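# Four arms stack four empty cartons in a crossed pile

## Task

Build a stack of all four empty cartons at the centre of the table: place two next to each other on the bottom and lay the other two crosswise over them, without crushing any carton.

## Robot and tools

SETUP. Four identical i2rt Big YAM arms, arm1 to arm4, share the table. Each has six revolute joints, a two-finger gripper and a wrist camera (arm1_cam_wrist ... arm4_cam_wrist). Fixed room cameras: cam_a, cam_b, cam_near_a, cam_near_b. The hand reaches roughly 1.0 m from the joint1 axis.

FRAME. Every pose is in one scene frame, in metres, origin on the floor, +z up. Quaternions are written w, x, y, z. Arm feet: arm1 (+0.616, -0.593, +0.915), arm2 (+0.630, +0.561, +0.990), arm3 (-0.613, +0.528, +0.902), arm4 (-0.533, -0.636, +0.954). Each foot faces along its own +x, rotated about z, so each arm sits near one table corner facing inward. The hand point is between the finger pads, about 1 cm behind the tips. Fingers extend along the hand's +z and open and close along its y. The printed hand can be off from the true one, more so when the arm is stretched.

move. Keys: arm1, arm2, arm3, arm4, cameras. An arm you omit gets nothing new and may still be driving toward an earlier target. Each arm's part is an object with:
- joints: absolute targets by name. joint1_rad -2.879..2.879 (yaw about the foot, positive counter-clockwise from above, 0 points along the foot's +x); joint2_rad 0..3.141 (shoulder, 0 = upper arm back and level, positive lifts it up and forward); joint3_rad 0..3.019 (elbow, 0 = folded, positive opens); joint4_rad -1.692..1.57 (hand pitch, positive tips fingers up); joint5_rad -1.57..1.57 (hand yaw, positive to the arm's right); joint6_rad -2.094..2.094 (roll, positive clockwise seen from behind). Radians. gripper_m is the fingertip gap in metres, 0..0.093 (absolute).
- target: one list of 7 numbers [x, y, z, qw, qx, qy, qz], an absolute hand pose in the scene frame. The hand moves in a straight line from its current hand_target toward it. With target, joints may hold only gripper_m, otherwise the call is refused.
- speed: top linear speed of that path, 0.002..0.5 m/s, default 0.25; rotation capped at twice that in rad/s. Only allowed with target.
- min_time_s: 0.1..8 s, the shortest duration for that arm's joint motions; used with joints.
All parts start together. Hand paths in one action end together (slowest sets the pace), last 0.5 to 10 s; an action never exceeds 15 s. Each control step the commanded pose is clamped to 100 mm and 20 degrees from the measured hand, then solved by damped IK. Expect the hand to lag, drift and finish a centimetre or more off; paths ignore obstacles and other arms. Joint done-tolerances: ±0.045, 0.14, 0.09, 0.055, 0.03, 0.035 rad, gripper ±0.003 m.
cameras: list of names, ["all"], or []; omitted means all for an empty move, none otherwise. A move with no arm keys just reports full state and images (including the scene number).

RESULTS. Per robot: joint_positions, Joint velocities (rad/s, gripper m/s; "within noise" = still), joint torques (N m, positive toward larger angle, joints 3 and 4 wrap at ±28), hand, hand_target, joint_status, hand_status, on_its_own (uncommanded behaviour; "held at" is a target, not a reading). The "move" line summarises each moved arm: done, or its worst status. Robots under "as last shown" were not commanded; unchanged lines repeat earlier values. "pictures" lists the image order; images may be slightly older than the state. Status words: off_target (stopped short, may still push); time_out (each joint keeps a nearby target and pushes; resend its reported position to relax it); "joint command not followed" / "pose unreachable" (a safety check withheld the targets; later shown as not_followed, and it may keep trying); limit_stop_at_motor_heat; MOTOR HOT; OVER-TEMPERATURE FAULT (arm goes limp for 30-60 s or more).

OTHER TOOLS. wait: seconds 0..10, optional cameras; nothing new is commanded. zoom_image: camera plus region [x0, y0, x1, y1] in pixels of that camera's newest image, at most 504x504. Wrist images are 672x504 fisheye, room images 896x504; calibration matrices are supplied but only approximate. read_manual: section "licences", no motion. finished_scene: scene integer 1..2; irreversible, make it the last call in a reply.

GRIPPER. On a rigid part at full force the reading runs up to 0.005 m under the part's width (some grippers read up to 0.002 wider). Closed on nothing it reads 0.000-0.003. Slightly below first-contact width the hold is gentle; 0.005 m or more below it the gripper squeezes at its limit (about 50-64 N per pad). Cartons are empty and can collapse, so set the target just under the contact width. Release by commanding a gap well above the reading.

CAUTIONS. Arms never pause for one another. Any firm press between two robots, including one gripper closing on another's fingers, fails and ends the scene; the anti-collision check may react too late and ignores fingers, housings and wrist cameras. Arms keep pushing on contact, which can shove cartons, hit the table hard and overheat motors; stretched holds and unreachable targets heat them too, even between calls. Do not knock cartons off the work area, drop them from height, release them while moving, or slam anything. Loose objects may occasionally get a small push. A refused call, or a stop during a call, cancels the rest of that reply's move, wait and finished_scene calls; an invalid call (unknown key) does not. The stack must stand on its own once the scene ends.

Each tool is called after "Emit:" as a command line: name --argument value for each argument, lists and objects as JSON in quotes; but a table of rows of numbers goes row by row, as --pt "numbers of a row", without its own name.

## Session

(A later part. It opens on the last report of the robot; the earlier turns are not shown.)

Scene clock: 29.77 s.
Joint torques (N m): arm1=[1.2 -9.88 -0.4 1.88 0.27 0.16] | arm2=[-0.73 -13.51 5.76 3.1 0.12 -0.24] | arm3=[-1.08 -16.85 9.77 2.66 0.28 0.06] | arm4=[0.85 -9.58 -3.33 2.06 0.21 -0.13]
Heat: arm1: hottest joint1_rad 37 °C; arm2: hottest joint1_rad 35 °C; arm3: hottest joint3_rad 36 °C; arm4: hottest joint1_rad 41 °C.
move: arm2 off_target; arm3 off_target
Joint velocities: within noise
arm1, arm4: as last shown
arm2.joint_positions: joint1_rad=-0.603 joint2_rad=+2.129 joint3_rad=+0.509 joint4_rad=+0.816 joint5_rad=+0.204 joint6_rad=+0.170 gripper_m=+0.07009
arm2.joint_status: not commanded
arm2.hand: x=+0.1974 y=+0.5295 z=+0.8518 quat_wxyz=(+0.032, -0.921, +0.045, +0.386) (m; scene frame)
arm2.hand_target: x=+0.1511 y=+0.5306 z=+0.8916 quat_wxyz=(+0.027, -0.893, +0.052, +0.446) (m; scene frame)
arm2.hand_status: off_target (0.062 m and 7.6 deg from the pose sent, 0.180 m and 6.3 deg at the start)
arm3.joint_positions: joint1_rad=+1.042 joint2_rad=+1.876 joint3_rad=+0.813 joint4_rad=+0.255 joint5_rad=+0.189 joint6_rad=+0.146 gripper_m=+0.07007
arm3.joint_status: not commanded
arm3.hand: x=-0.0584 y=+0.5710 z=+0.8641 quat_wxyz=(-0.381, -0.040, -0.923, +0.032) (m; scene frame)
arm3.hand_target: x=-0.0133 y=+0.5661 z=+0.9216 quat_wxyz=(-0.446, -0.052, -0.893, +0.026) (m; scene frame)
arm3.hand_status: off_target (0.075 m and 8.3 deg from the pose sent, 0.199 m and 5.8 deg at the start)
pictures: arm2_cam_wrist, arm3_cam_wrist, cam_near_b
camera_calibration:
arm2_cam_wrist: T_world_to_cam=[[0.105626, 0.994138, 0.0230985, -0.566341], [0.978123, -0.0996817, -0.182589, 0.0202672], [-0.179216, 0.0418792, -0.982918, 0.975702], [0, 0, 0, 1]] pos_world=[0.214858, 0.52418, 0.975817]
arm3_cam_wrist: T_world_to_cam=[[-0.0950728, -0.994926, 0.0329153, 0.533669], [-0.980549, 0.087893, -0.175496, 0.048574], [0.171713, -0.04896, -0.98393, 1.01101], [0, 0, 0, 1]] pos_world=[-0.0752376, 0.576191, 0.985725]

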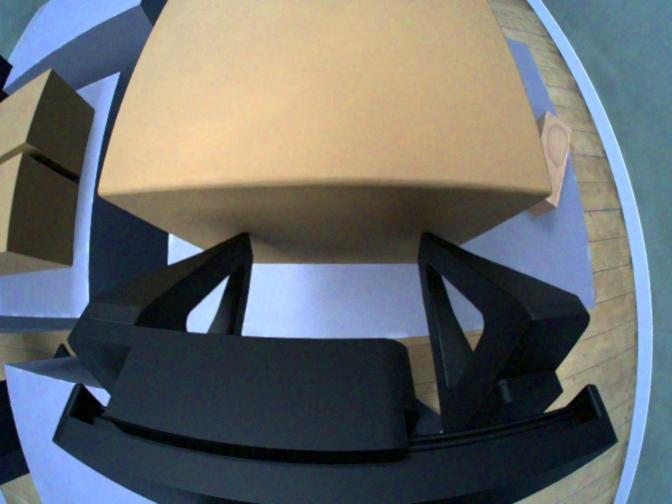

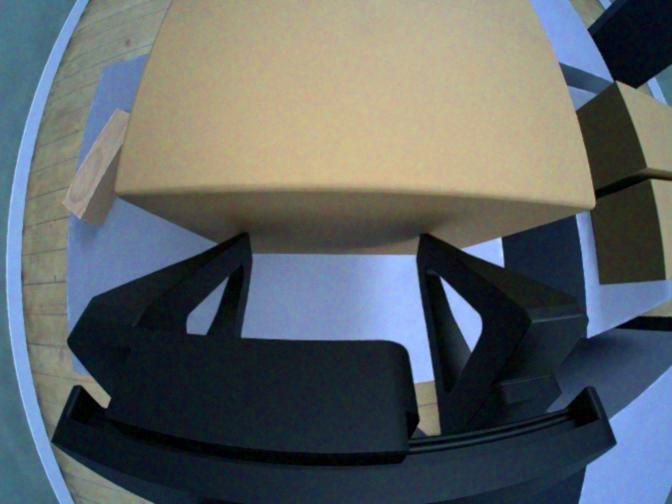

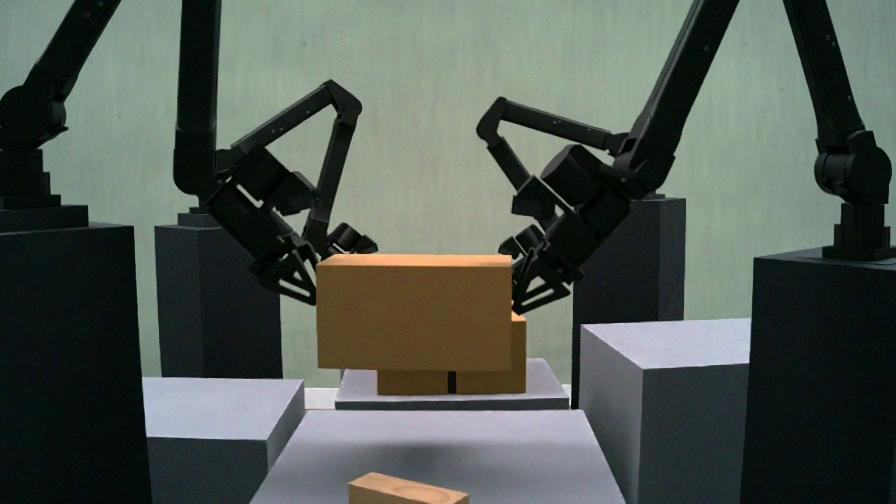

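Emit:
move --arm2 '{"target":[0.113,0.243,0.910,-0.0101,0.8947,-0.0203,-0.4461],"speed":0.08}' --arm3 '{"target":[-0.059,0.256,0.942,0.4461,0.0203,0.8947,-0.0101],"speed":0.08}' --cameras '["cam_near_a","cam_near_b"]'

Scene clock: 35.57 s.
Joint torques (N m): arm1=[1.2 -9.93 -0.42 1.88 0.26 0.16] | arm2=[-1.2 -13.63 11.54 1.99 0.91 -0.22] | arm3=[0.62 -14.15 12.48 2.1 -0.59 0.24] | arm4=[0.62 -9.29 -3.3 1.99 0.2 -0.14]
Heat: arm1: hottest joint1_rad 37 °C; arm2: hottest joint1_rad 35 °C; arm3: hottest joint3_rad 37 °C; arm4: hottest joint1_rad 41 °C.
move: arm2 off_target; arm3 off_target
Joint velocities: within noise
arm1, arm4: as last shown
arm2.joint_positions: joint1_rad=-0.027 joint2_rad=+2.110 joint3_rad=+0.927 joint4_rad=+0.294 joint5_rad=+0.564 joint6_rad=+0.528 gripper_m=+0.07009
arm2.joint_status: not commanded
arm2.hand: x=+0.1514 y=+0.2575 z=+0.8896 quat_wxyz=(+0.022, -0.908, +0.000, +0.418) (m; scene frame)
arm2.hand_target: x=+0.1154 y=+0.2451 z=+0.9123 quat_wxyz=(+0.010, -0.895, +0.020, +0.446) (m; scene frame)
arm2.hand_status: off_target (0.046 m and 4.5 deg from the pose sent, 0.304 m and 8.4 deg at the start)
arm3.joint_positions: joint1_rad=+0.333 joint2_rad=+1.815 joint3_rad=+0.868 joint4_rad=+0.108 joint5_rad=-0.399 joint6_rad=-0.351 gripper_m=+0.07007
arm3.joint_status: not commanded
arm3.hand: x=-0.1067 y=+0.2814 z=+0.8999 quat_wxyz=(-0.398, -0.031, -0.917, -0.011) (m; scene frame)
arm3.hand_target: x=-0.0647 y=+0.2590 z=+0.9455 quat_wxyz=(-0.446, -0.020, -0.895, +0.010) (m; scene frame)
arm3.hand_status: off_target (0.068 m and 6.6 deg from the pose sent, 0.325 m and 8.9 deg at the start)
pictures: cam_near_a, cam_near_b

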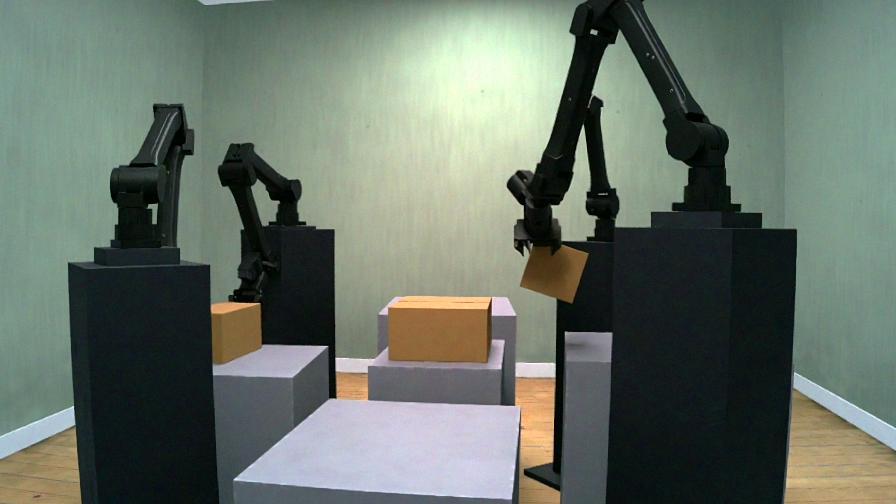

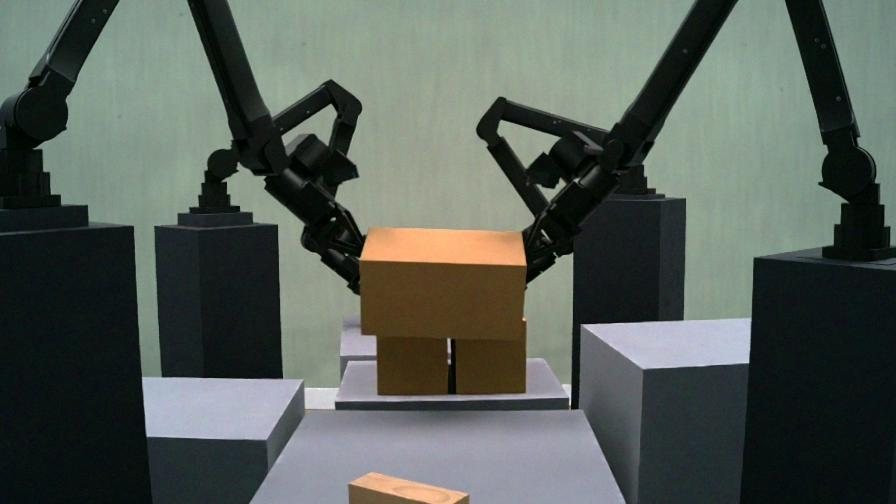

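Emit:
move --arm2 '{"target":[0.098,0.240,0.915,-0.0101,0.8947,-0.0203,-0.4461],"speed":0.06}' --arm3 '{"target":[-0.047,0.254,0.945,0.4461,0.0203,0.8947,-0.0101],"speed":0.06}' --cameras '["cam_near_a","cam_near_b","arm2_cam_wrist","arm3_cam_wrist"]'

Emit:
zoom_image --camera "cam_near_a" --region '[440, 160, 640, 340]'

Scene clock: 38.27 s.
Joint torques (N m): arm1=[1.2 -9.93 -0.42 1.87 0.27 0.16] | arm2=[-2.67 -13.51 12.56 2.32 0.68 -0.26] | arm3=[1.49 -14.97 13.67 2.37 -0.38 0.36] | arm4=[0.85 -9.29 -3.3 2 0.21 -0.15]
Heat: arm1: hottest joint1_rad 37 °C; arm2: hottest joint1_rad 35 °C; arm3: hottest joint3_rad 38 °C; arm4: hottest joint1_rad 41 °C.
move: arm2 off_target; arm3 off_target
Joint velocities: within noise
arm1, arm4: as last shown
arm2.joint_positions: joint1_rad=-0.027 joint2_rad=+2.112 joint3_rad=+0.952 joint4_rad=+0.264 joint5_rad=+0.560 joint6_rad=+0.528 gripper_m=+0.07008
arm2.joint_status: not commanded
arm2.hand: x=+0.1460 y=+0.2518 z=+0.8915 quat_wxyz=(+0.022, -0.910, -0.001, +0.414) (m; scene frame)
arm2.hand_target: x=+0.1014 y=+0.2431 z=+0.9180 quat_wxyz=(+0.011, -0.894, +0.020, +0.446) (m; scene frame)
arm2.hand_status: off_target (0.055 m and 4.9 deg from the pose sent, 0.062 m and 4.5 deg at the start)
arm3.joint_positions: joint1_rad=+0.333 joint2_rad=+1.829 joint3_rad=+0.876 joint4_rad=+0.080 joint5_rad=-0.399 joint6_rad=-0.353 gripper_m=+0.07007
arm3.joint_status: not commanded
arm3.hand: x=-0.1096 y=+0.2833 z=+0.8904 quat_wxyz=(-0.384, -0.035, -0.922, -0.019) (m; scene frame)
arm3.hand_target: x=-0.0558 y=+0.2589 z=+0.9504 quat_wxyz=(-0.447, -0.020, -0.895, +0.009) (m; scene frame)
arm3.hand_status: off_target (0.088 m and 8.6 deg from the pose sent, 0.080 m and 6.6 deg at the start)
pictures: arm2_cam_wrist, arm3_cam_wrist, cam_near_a, cam_near_b
camera_calibration:
arm2_cam_wrist: T_world_to_cam=[[0.0144889, 0.999062, 0.0408087, -0.28943], [0.970558, -0.0042384, -0.240828, 0.0790871], [-0.240429, 0.0430965, -0.969709, 1.01385], [0, 0, 0, 1]] pos_world=[0.171194, 0.2458, 1.014]
arm3_cam_wrist: T_world_to_cam=[[-0.0450023, -0.9973, -0.0580257, 0.328784], [-0.982257, 0.0547597, -0.179369, 0.040893], [0.182062, 0.0489241, -0.982069, 1.00341], [0, 0, 0, 1]] pos_world=[-0.127718, 0.276566, 1.01183]

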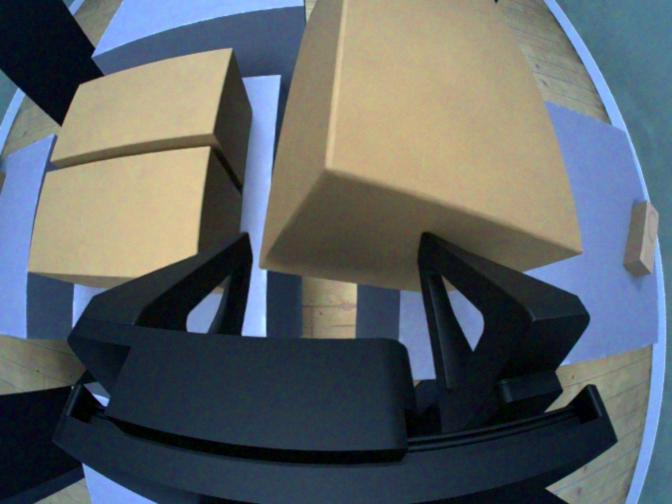

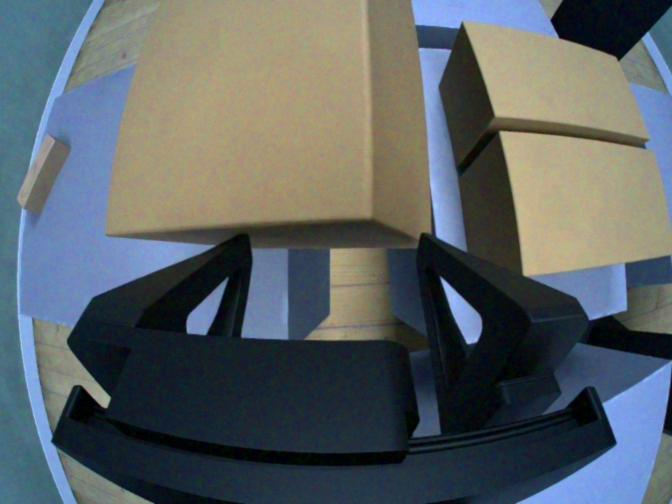

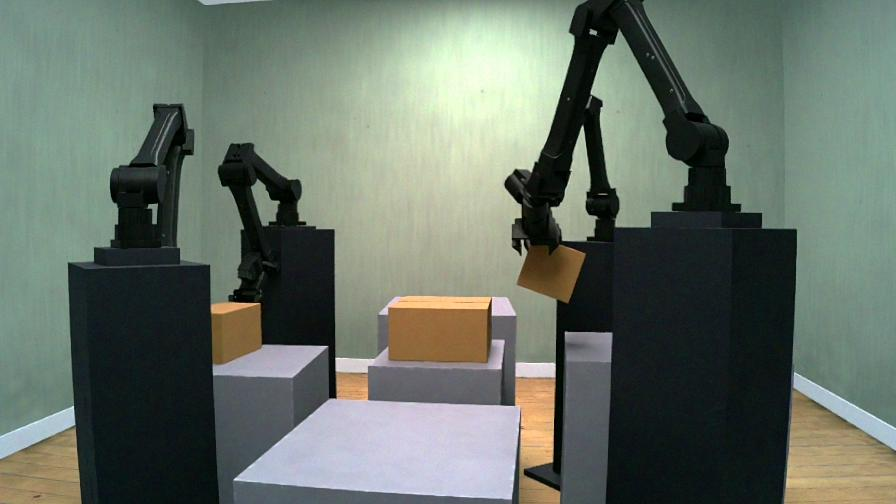

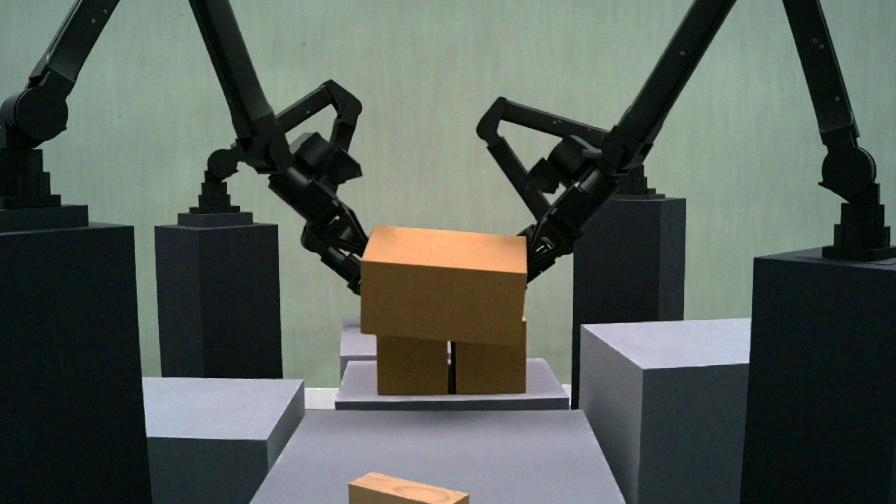

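Scaled by 2.520 from the camera's 896x504 image, which has a finer 1280x720 frame.

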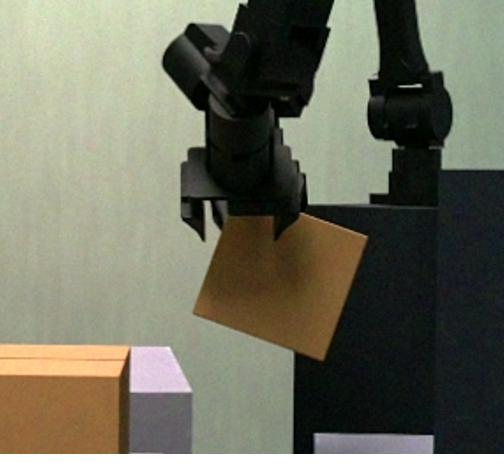

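Emit:
move --arm2 '{"target":[0.084,0.163,0.918,-0.0101,0.8947,-0.0203,-0.4461],"speed":0.05}' --arm3 '{"target":[-0.058,0.152,0.958,0.4461,0.0203,0.8947,-0.0101],"speed":0.05}' --cameras '["cam_near_a","cam_near_b","arm2_cam_wrist","arm3_cam_wrist"]'

Emit:
zoom_image --camera "cam_near_a" --region '[400, 160, 600, 340]'

Scene clock: 43.10 s.
Joint torques (N m): arm1=[1.2 -9.88 -0.4 1.88 0.26 0.16] | arm2=[-1.73 -15.44 15.15 2.62 1.07 -0.27] | arm3=[3.37 -15.44 13.07 1.87 -1.41 0.32] | arm4=[0.67 -9.23 -3.25 2 0.2 -0.15]
Heat: arm1: hottest joint1_rad 36 °C; arm2: hottest joint2_rad 36 °C; arm3: hottest joint3_rad 39 °C; arm4: hottest joint1_rad 41 °C.
move: arm2 off_target; arm3 off_target
Joint velocities: within noise
arm1, arm4: as last shown
arm2.joint_positions: joint1_rad=+0.054 joint2_rad=+2.202 joint3_rad=+1.122 joint4_rad=+0.076 joint5_rad=+0.613 joint6_rad=+0.611 gripper_m=+0.07008
arm2.joint_status: not commanded
arm2.hand: x=+0.1459 y=+0.1967 z=+0.8714 quat_wxyz=(+0.044, -0.918, -0.008, +0.395) (m; scene frame)
arm2.hand_target: x=+0.0905 y=+0.1692 z=+0.9238 quat_wxyz=(+0.011, -0.894, +0.021, +0.447) (m; scene frame)
arm2.hand_status: off_target (0.084 m and 8.2 deg from the pose sent, 0.111 m and 4.9 deg at the start)
arm3.joint_positions: joint1_rad=+0.143 joint2_rad=+1.897 joint3_rad=+1.093 joint4_rad=-0.070 joint5_rad=-0.499 joint6_rad=-0.473 gripper_m=+0.07005
arm3.joint_status: not commanded
arm3.hand: x=-0.1089 y=+0.1608 z=+0.9206 quat_wxyz=(-0.406, -0.048, -0.913, +0.001) (m; scene frame)
arm3.hand_target: x=-0.0629 y=+0.1563 z=+0.9603 quat_wxyz=(-0.446, -0.020, -0.895, +0.009) (m; scene frame)
arm3.hand_status: off_target (0.064 m and 6.1 deg from the pose sent, 0.156 m and 8.6 deg at the start)
pictures: arm2_cam_wrist, arm3_cam_wrist, cam_near_a, cam_near_b
camera_calibration:
arm2_cam_wrist: T_world_to_cam=[[0.0176766, 0.996091, 0.0865513, -0.273398], [0.979867, -0.0000409507, -0.19965, 0.0361139], [-0.198866, 0.0883379, -0.976037, 0.987369], [0, 0, 0, 1]] pos_world=[0.1658, 0.185109, 0.994582]
arm3_cam_wrist: T_world_to_cam=[[-0.0851751, -0.995773, -0.0343743, 0.182058], [-0.969895, 0.0907624, -0.225979, 0.0921319], [0.228144, 0.0140916, -0.973526, 1.04166], [0, 0, 0, 1]] pos_world=[-0.132784, 0.158247, 1.04116]

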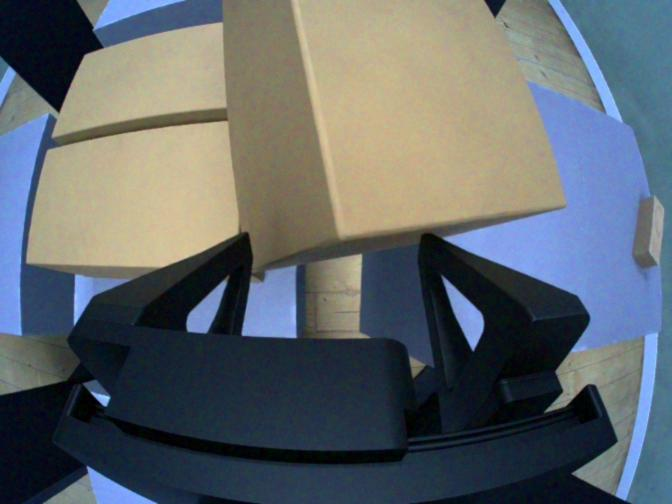

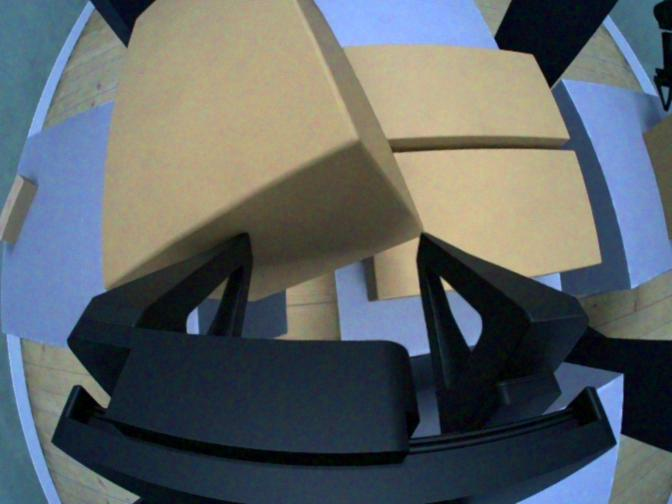

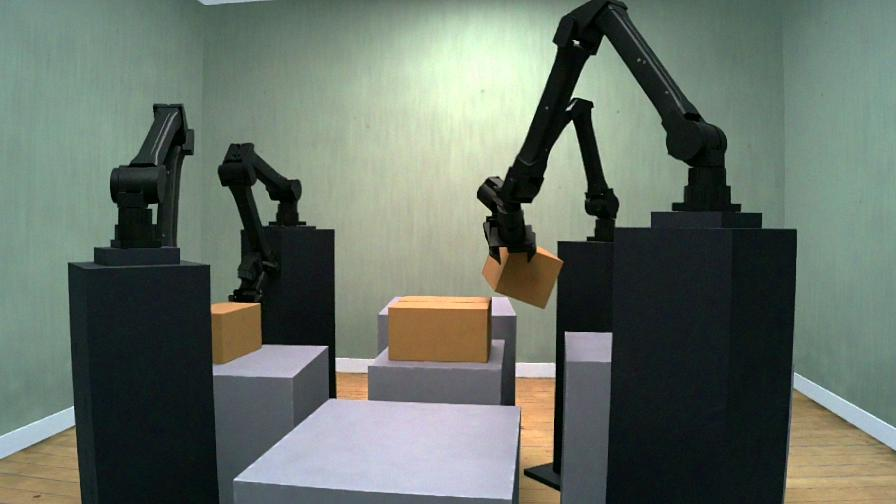

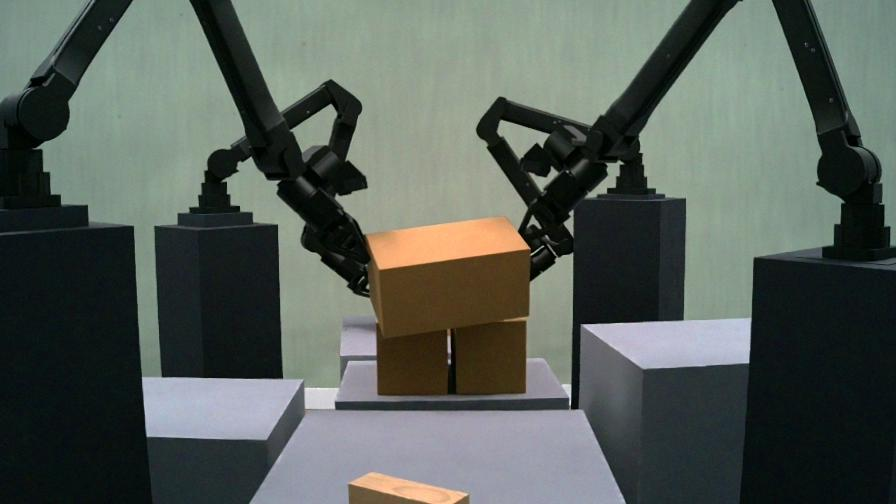

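Scaled by 2.520 from the camera's 896x504 image, which has a finer 1280x720 frame.

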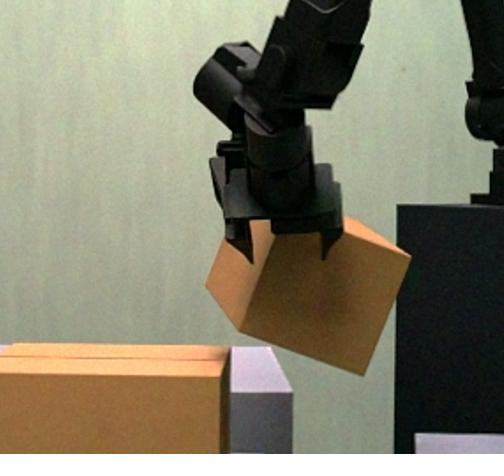

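Emit:
move --arm2 '{"target":[0.088,0.120,0.962,-0.0101,0.8947,-0.0203,-0.4461],"speed":0.04}' --arm3 '{"target":[-0.063,0.145,0.963,0.4461,0.0203,0.8947,-0.0101],"speed":0.04}' --cameras '["cam_near_a","cam_near_b","arm2_cam_wrist","arm3_cam_wrist"]'

Emit:
zoom_image --camera "cam_near_a" --region '[400, 160, 600, 340]'

Scene clock: 46.23 s.
Joint torques (N m): arm1=[1.2 -9.93 -0.4 1.88 0.27 0.16] | arm2=[-3.37 -18.84 13.76 2.11 1.36 -0.19] | arm3=[2.14 -16.5 13.31 2.18 -0.98 0.38] | arm4=[0.85 -9.47 -3.28 2.09 0.21 -0.15]
Heat: arm1: hottest joint1_rad 36 °C; arm2: hottest joint2_rad 36 °C; arm3: hottest joint3_rad 40 °C; arm4: hottest joint1_rad 41 °C.
move: arm2 off_target; arm3 off_target
Joint velocities: within noise
arm1, arm4: as last shown
arm2.joint_positions: joint1_rad=+0.127 joint2_rad=+2.191 joint3_rad=+1.255 joint4_rad=-0.076 joint5_rad=+0.642 joint6_rad=+0.653 gripper_m=+0.07008
arm2.joint_status: not commanded
arm2.hand: x=+0.1454 y=+0.1337 z=+0.9052 quat_wxyz=(+0.035, -0.915, -0.020, +0.403) (m; scene frame)
arm2.hand_target: x=+0.0927 y=+0.1256 z=+0.9646 quat_wxyz=(+0.011, -0.894, +0.021, +0.447) (m; scene frame)
arm2.hand_status: off_target (0.082 m and 7.7 deg from the pose sent, 0.132 m and 8.2 deg at the start; pose on its path clipped on 30 of 71 steps)
arm3.joint_positions: joint1_rad=+0.142 joint2_rad=+1.902 joint3_rad=+1.093 joint4_rad=-0.100 joint5_rad=-0.521 joint6_rad=-0.491 gripper_m=+0.07005
arm3.joint_status: not commanded
arm3.hand: x=-0.1119 y=+0.1679 z=+0.9146 quat_wxyz=(-0.398, -0.042, -0.916, -0.015) (m; scene frame)
arm3.hand_target: x=-0.0687 y=+0.1498 z=+0.9662 quat_wxyz=(-0.446, -0.020, -0.895, +0.009) (m; scene frame)
arm3.hand_status: off_target (0.073 m and 7.1 deg from the pose sent, 0.064 m and 6.1 deg at the start)
pictures: arm2_cam_wrist, arm3_cam_wrist, cam_near_a, cam_near_b
camera_calibration:
arm2_cam_wrist: T_world_to_cam=[[-0.00998406, 0.996846, 0.0787295, -0.20259], [0.976274, 0.0267491, -0.214883, 0.0539739], [-0.216311, 0.0747162, -0.973461, 1.02781], [0, 0, 0, 1]] pos_world=[0.167611, 0.123713, 1.02808]
arm3_cam_wrist: T_world_to_cam=[[-0.0607879, -0.996536, -0.0567577, 0.211945], [-0.975117, 0.0714344, -0.209868, 0.0751328], [0.213195, 0.0425879, -0.976081, 1.03228], [0, 0, 0, 1]] pos_world=[-0.13393, 0.161881, 1.03539]

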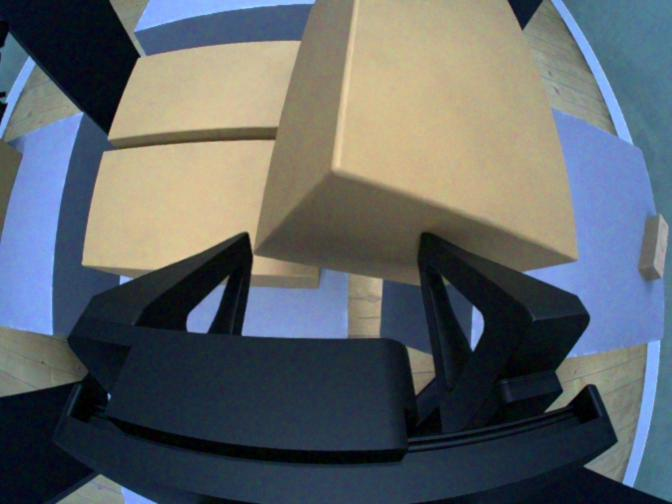

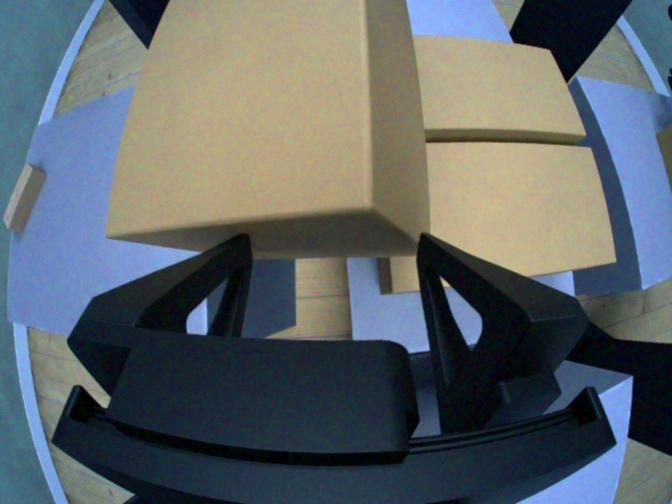

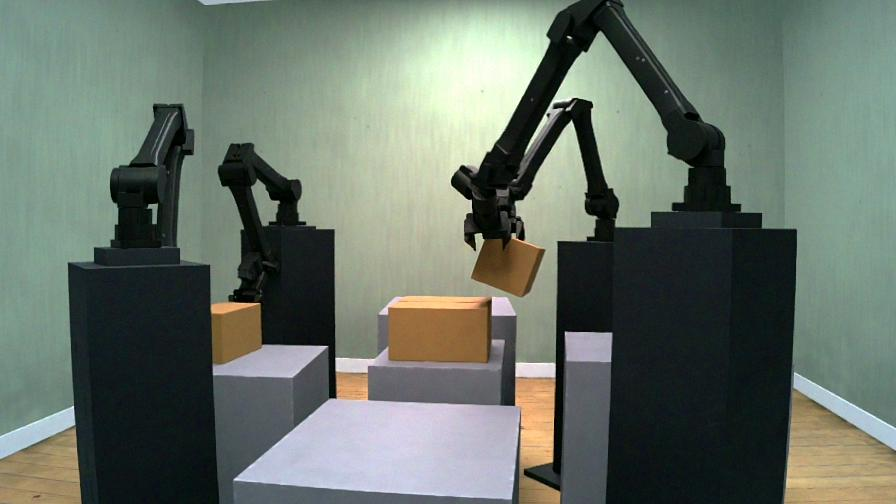

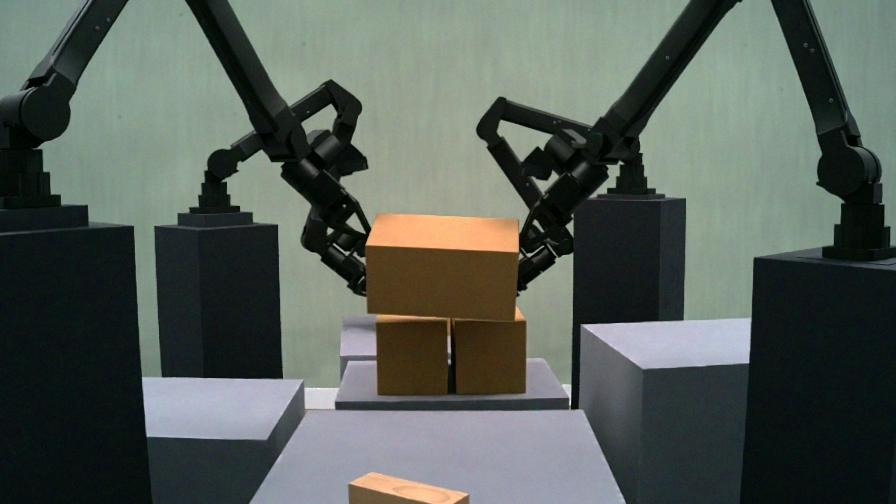

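Scaled by 2.520 from the camera's 896x504 image, which has a finer 1280x720 frame.

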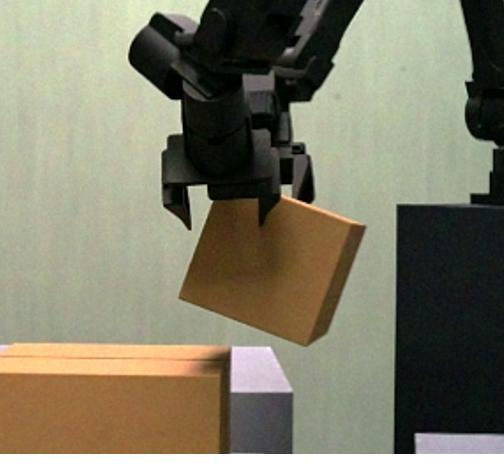

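Emit:
move --arm2 '{"target":[0.090,0.060,0.970,-0.0101,0.8947,-0.0203,-0.4461],"speed":0.035}' --arm3 '{"target":[-0.070,0.070,0.972,0.4461,0.0203,0.8947,-0.0101],"speed":0.035}' --cameras '["cam_near_a","cam_near_b","arm2_cam_wrist","arm3_cam_wrist"]'

Emit:
zoom_image --camera "cam_near_a" --region '[370, 160, 570, 340]'

Scene clock: 50.50 s.
Joint torques (N m): arm1=[1.2 -9.88 -0.42 1.87 0.27 0.16] | arm2=[-3.6 -14.86 13.22 1.18 1.06 -0.06] | arm3=[1.38 -18.43 14.42 1.96 -1.17 0.35] | arm4=[0.91 -9.52 -3.32 2.09 0.2 -0.14]
Heat: arm1: hottest joint1_rad 36 °C; arm2: hottest joint2_rad 36 °C; arm3: hottest joint3_rad 41 °C; arm4: hottest joint1_rad 41 °C.
move: arm2 off_target; arm3 off_target
Joint velocities: within noise
arm1, arm4: as last shown
arm2.joint_positions: joint1_rad=+0.191 joint2_rad=+2.204 joint3_rad=+1.468 joint4_rad=-0.212 joint5_rad=+0.686 joint6_rad=+0.703 gripper_m=+0.07007
arm2.joint_status: not commanded
arm2.hand: x=+0.1292 y=+0.0515 z=+0.9647 quat_wxyz=(+0.004, -0.901, -0.008, +0.434) (m; scene frame)
arm2.hand_target: x=+0.0922 y=+0.0624 z=+0.9707 quat_wxyz=(+0.010, -0.895, +0.020, +0.446) (m; scene frame)
arm2.hand_status: off_target (0.041 m and 3.7 deg from the pose sent, 0.113 m and 7.7 deg at the start)
arm3.joint_positions: joint1_rad=+0.053 joint2_rad=+1.992 joint3_rad=+1.257 joint4_rad=-0.236 joint5_rad=-0.587 joint6_rad=-0.576 gripper_m=+0.07005
arm3.joint_status: not commanded
arm3.hand: x=-0.1157 y=+0.1052 z=+0.9131 quat_wxyz=(-0.396, -0.042, -0.917, -0.026) (m; scene frame)
arm3.hand_target: x=-0.0765 y=+0.0764 z=+0.9760 quat_wxyz=(-0.447, -0.020, -0.894, +0.010) (m; scene frame)
arm3.hand_status: off_target (0.082 m and 7.9 deg from the pose sent, 0.121 m and 7.1 deg at the start)
pictures: arm2_cam_wrist, arm3_cam_wrist, cam_near_a, cam_near_b
camera_calibration:
arm2_cam_wrist: T_world_to_cam=[[-0.0134503, 0.999828, 0.0128047, -0.0615482], [0.95889, 0.0165277, -0.283297, 0.15354], [-0.28346, 0.0084679, -0.958947, 1.08642], [0, 0, 0, 1]] pos_world=[0.1599, 0.0498003, 1.0861]
arm3_cam_wrist: T_world_to_cam=[[-0.0525454, -0.995681, -0.0765368, 0.16813], [-0.976495, 0.0672735, -0.204773, 0.0713714], [0.209037, 0.0639779, -0.975813, 1.03126], [0, 0, 0, 1]] pos_world=[-0.137043, 0.0966248, 1.0338]

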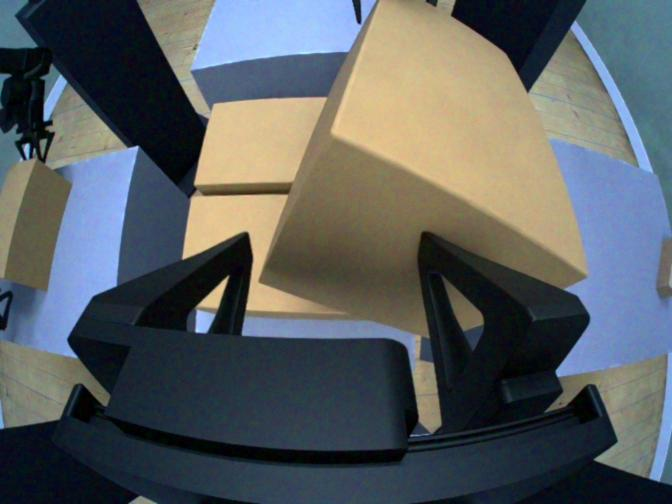

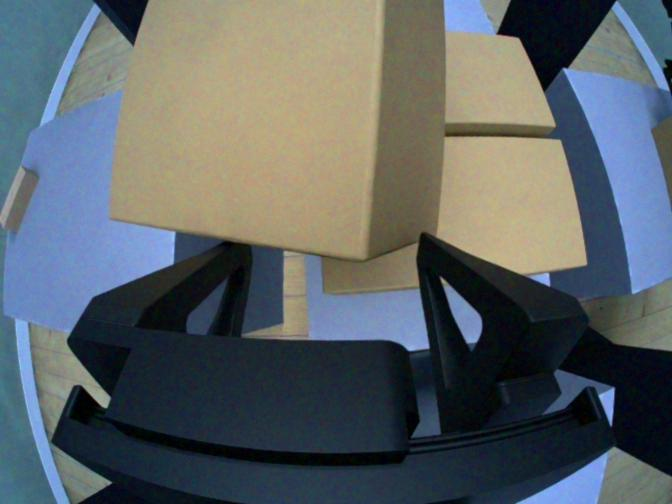

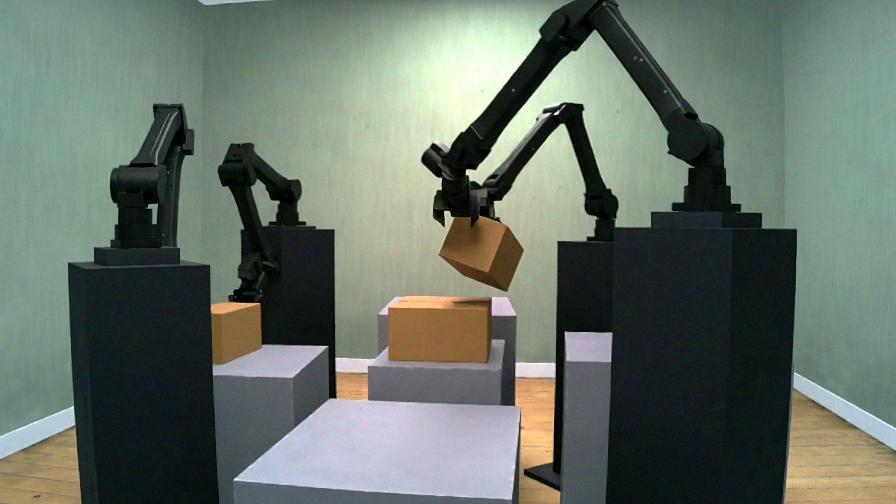

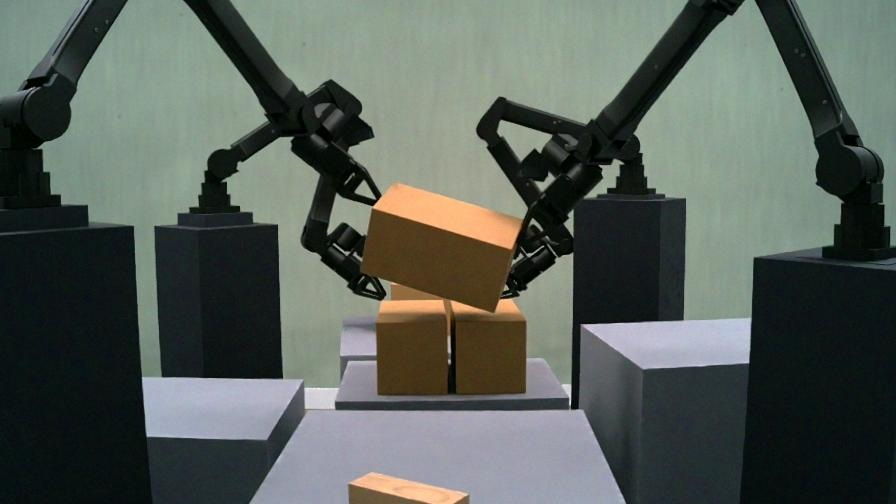

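Scaled by 2.520 from the camera's 896x504 image, which has a finer 1280x720 frame.

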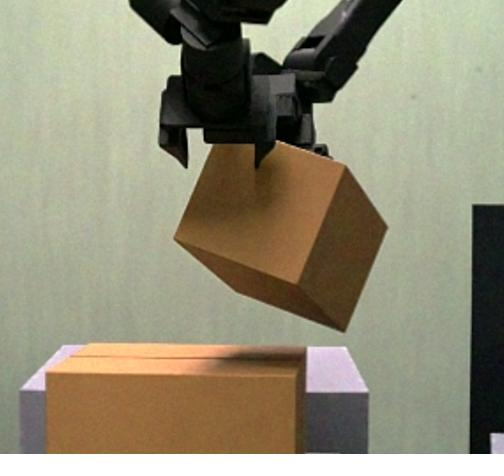

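Emit:
move --arm2 '{"target":[0.088,0.070,0.915,-0.0101,0.8947,-0.0203,-0.4461],"speed":0.04}' --arm3 '{"target":[-0.074,0.045,0.972,0.4461,0.0203,0.8947,-0.0101],"speed":0.04}' --cameras '["cam_near_a","cam_near_b","arm2_cam_wrist","arm3_cam_wrist"]'

Emit:
zoom_image --camera "cam_near_a" --region '[370, 160, 570, 340]'

Scene clock: 53.67 s.
Joint torques (N m): arm1=[1.2 -9.93 -0.4 1.88 0.26 0.16] | arm2=[-4.07 -18.61 10.36 3.96 1.08 -0.24] | arm3=[3.6 -17.61 13.44 1.74 -1.37 0.34] | arm4=[0.79 -9.47 -3.25 2.02 0.21 -0.14]
Heat: arm1: hottest joint1_rad 36 °C; arm2: hottest joint2_rad 37 °C; arm3: hottest joint3_rad 43 °C; arm4: hottest joint1_rad 41 °C.
move: arm2 off_target; arm3 off_target
Joint velocities: within noise
arm1.joint_positions: joint1_rad=+1.087 joint2_rad=+2.549 joint3_rad=+0.707 joint4_rad=+1.164 joint5_rad=+0.270 joint6_rad=+0.205 gripper_m=+0.07009
arm1.joint_status: not commanded
arm1.hand: x=+0.1604 y=-0.6734 z=+0.6811 quat_wxyz=(-0.015, +0.895, -0.027, -0.445) (m; scene frame)
arm1.hand_target: x=+0.1621 y=-0.6799 z=+0.6770 quat_wxyz=(-0.012, +0.895, -0.023, -0.446) (m; scene frame)
arm1.hand_status: not commanded
arm2.joint_positions: joint1_rad=+0.191 joint2_rad=+2.325 joint3_rad=+1.468 joint4_rad=-0.156 joint5_rad=+0.682 joint6_rad=+0.711 gripper_m=+0.07007
arm2.joint_status: not commanded
arm2.hand: x=+0.1373 y=+0.0627 z=+0.8884 quat_wxyz=(+0.025, -0.909, -0.016, +0.416) (m; scene frame)
arm2.hand_target: x=+0.0907 y=+0.0732 z=+0.9165 quat_wxyz=(+0.011, -0.894, +0.021, +0.446) (m; scene frame)
arm2.hand_status: off_target (0.056 m and 5.9 deg from the pose sent, 0.067 m and 3.6 deg at the start)
arm3.joint_positions: joint1_rad=-0.007 joint2_rad=+2.013 joint3_rad=+1.351 joint4_rad=-0.273 joint5_rad=-0.604 joint6_rad=-0.601 gripper_m=+0.07005
arm3.joint_status: not commanded
arm3.hand: x=-0.1218 y=+0.0537 z=+0.9358 quat_wxyz=(-0.412, -0.049, -0.910, -0.002) (m; scene frame)
arm3.hand_target: x=-0.0779 y=+0.0497 z=+0.9740 quat_wxyz=(-0.447, -0.020, -0.894, +0.009) (m; scene frame)
arm3.hand_status: off_target (0.061 m and 5.6 deg from the pose sent, 0.094 m and 7.9 deg at the start)
arm4.joint_positions: joint1_rad=-1.065 joint2_rad=+2.833 joint3_rad=+0.656 joint4_rad=+1.543 joint5_rad=-0.011 joint6_rad=-0.012 gripper_m=+0.07007
arm4.joint_status: not commanded
arm4.hand: x=-0.1477 y=-0.6628 z=+0.6738 quat_wxyz=(-0.452, -0.026, -0.892, +0.013) (m; scene frame)
arm4.hand_target: x=-0.1561 y=-0.6591 z=+0.6643 quat_wxyz=(-0.446, -0.023, -0.895, +0.012) (m; scene frame)
arm4.hand_status: not commanded
pictures: arm2_cam_wrist, arm3_cam_wrist, cam_near_a, cam_near_b
camera_calibration:
arm2_cam_wrist: T_world_to_cam=[[-0.0110792, 0.998302, 0.0571833, -0.111209], [0.96956, 0.0247139, -0.243603, 0.0868199], [-0.244603, 0.0527437, -0.968188, 1.01559], [0, 0, 0, 1]] pos_world=[0.163006, 0.0553087, 1.01079]
arm3_cam_wrist: T_world_to_cam=[[-0.0843213, -0.995587, -0.0411867, 0.081302], [-0.966438, 0.0917789, -0.239948, 0.10627], [0.242669, 0.0195717, -0.969912, 1.05906], [0, 0, 0, 1]] pos_world=[-0.147443, 0.0504622, 1.05605]

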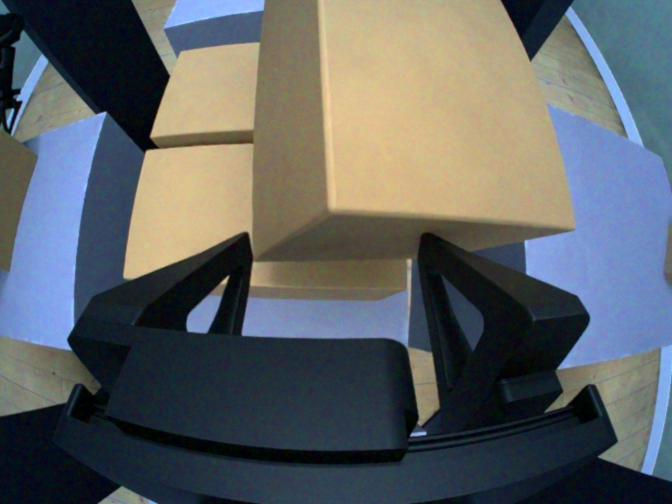

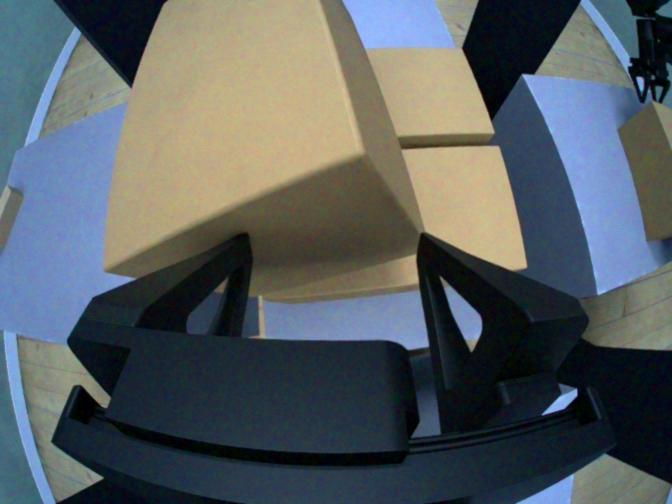

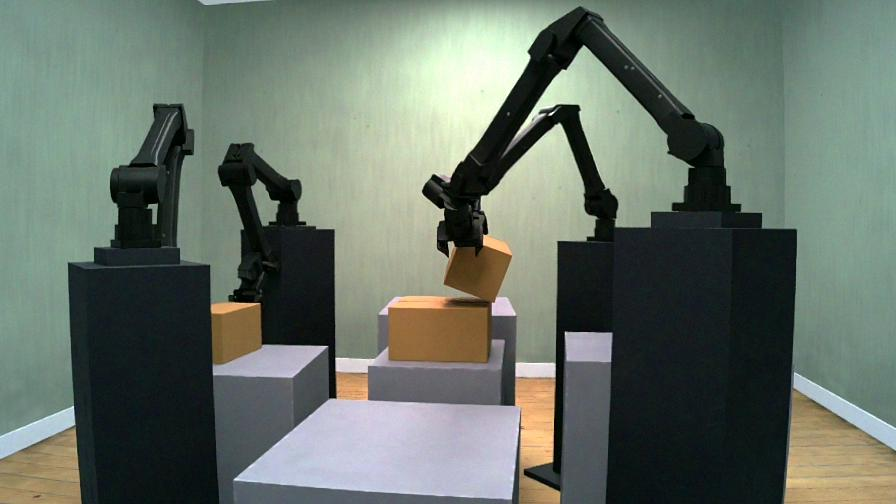

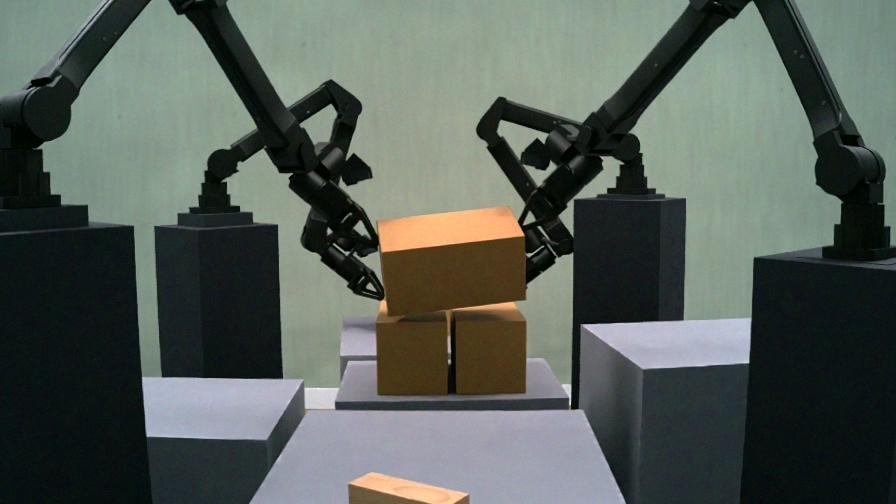

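Scaled by 2.520 from the camera's 896x504 image, which has a finer 1280x720 frame.

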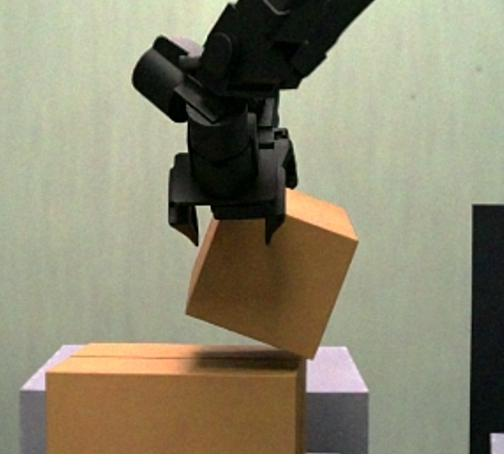

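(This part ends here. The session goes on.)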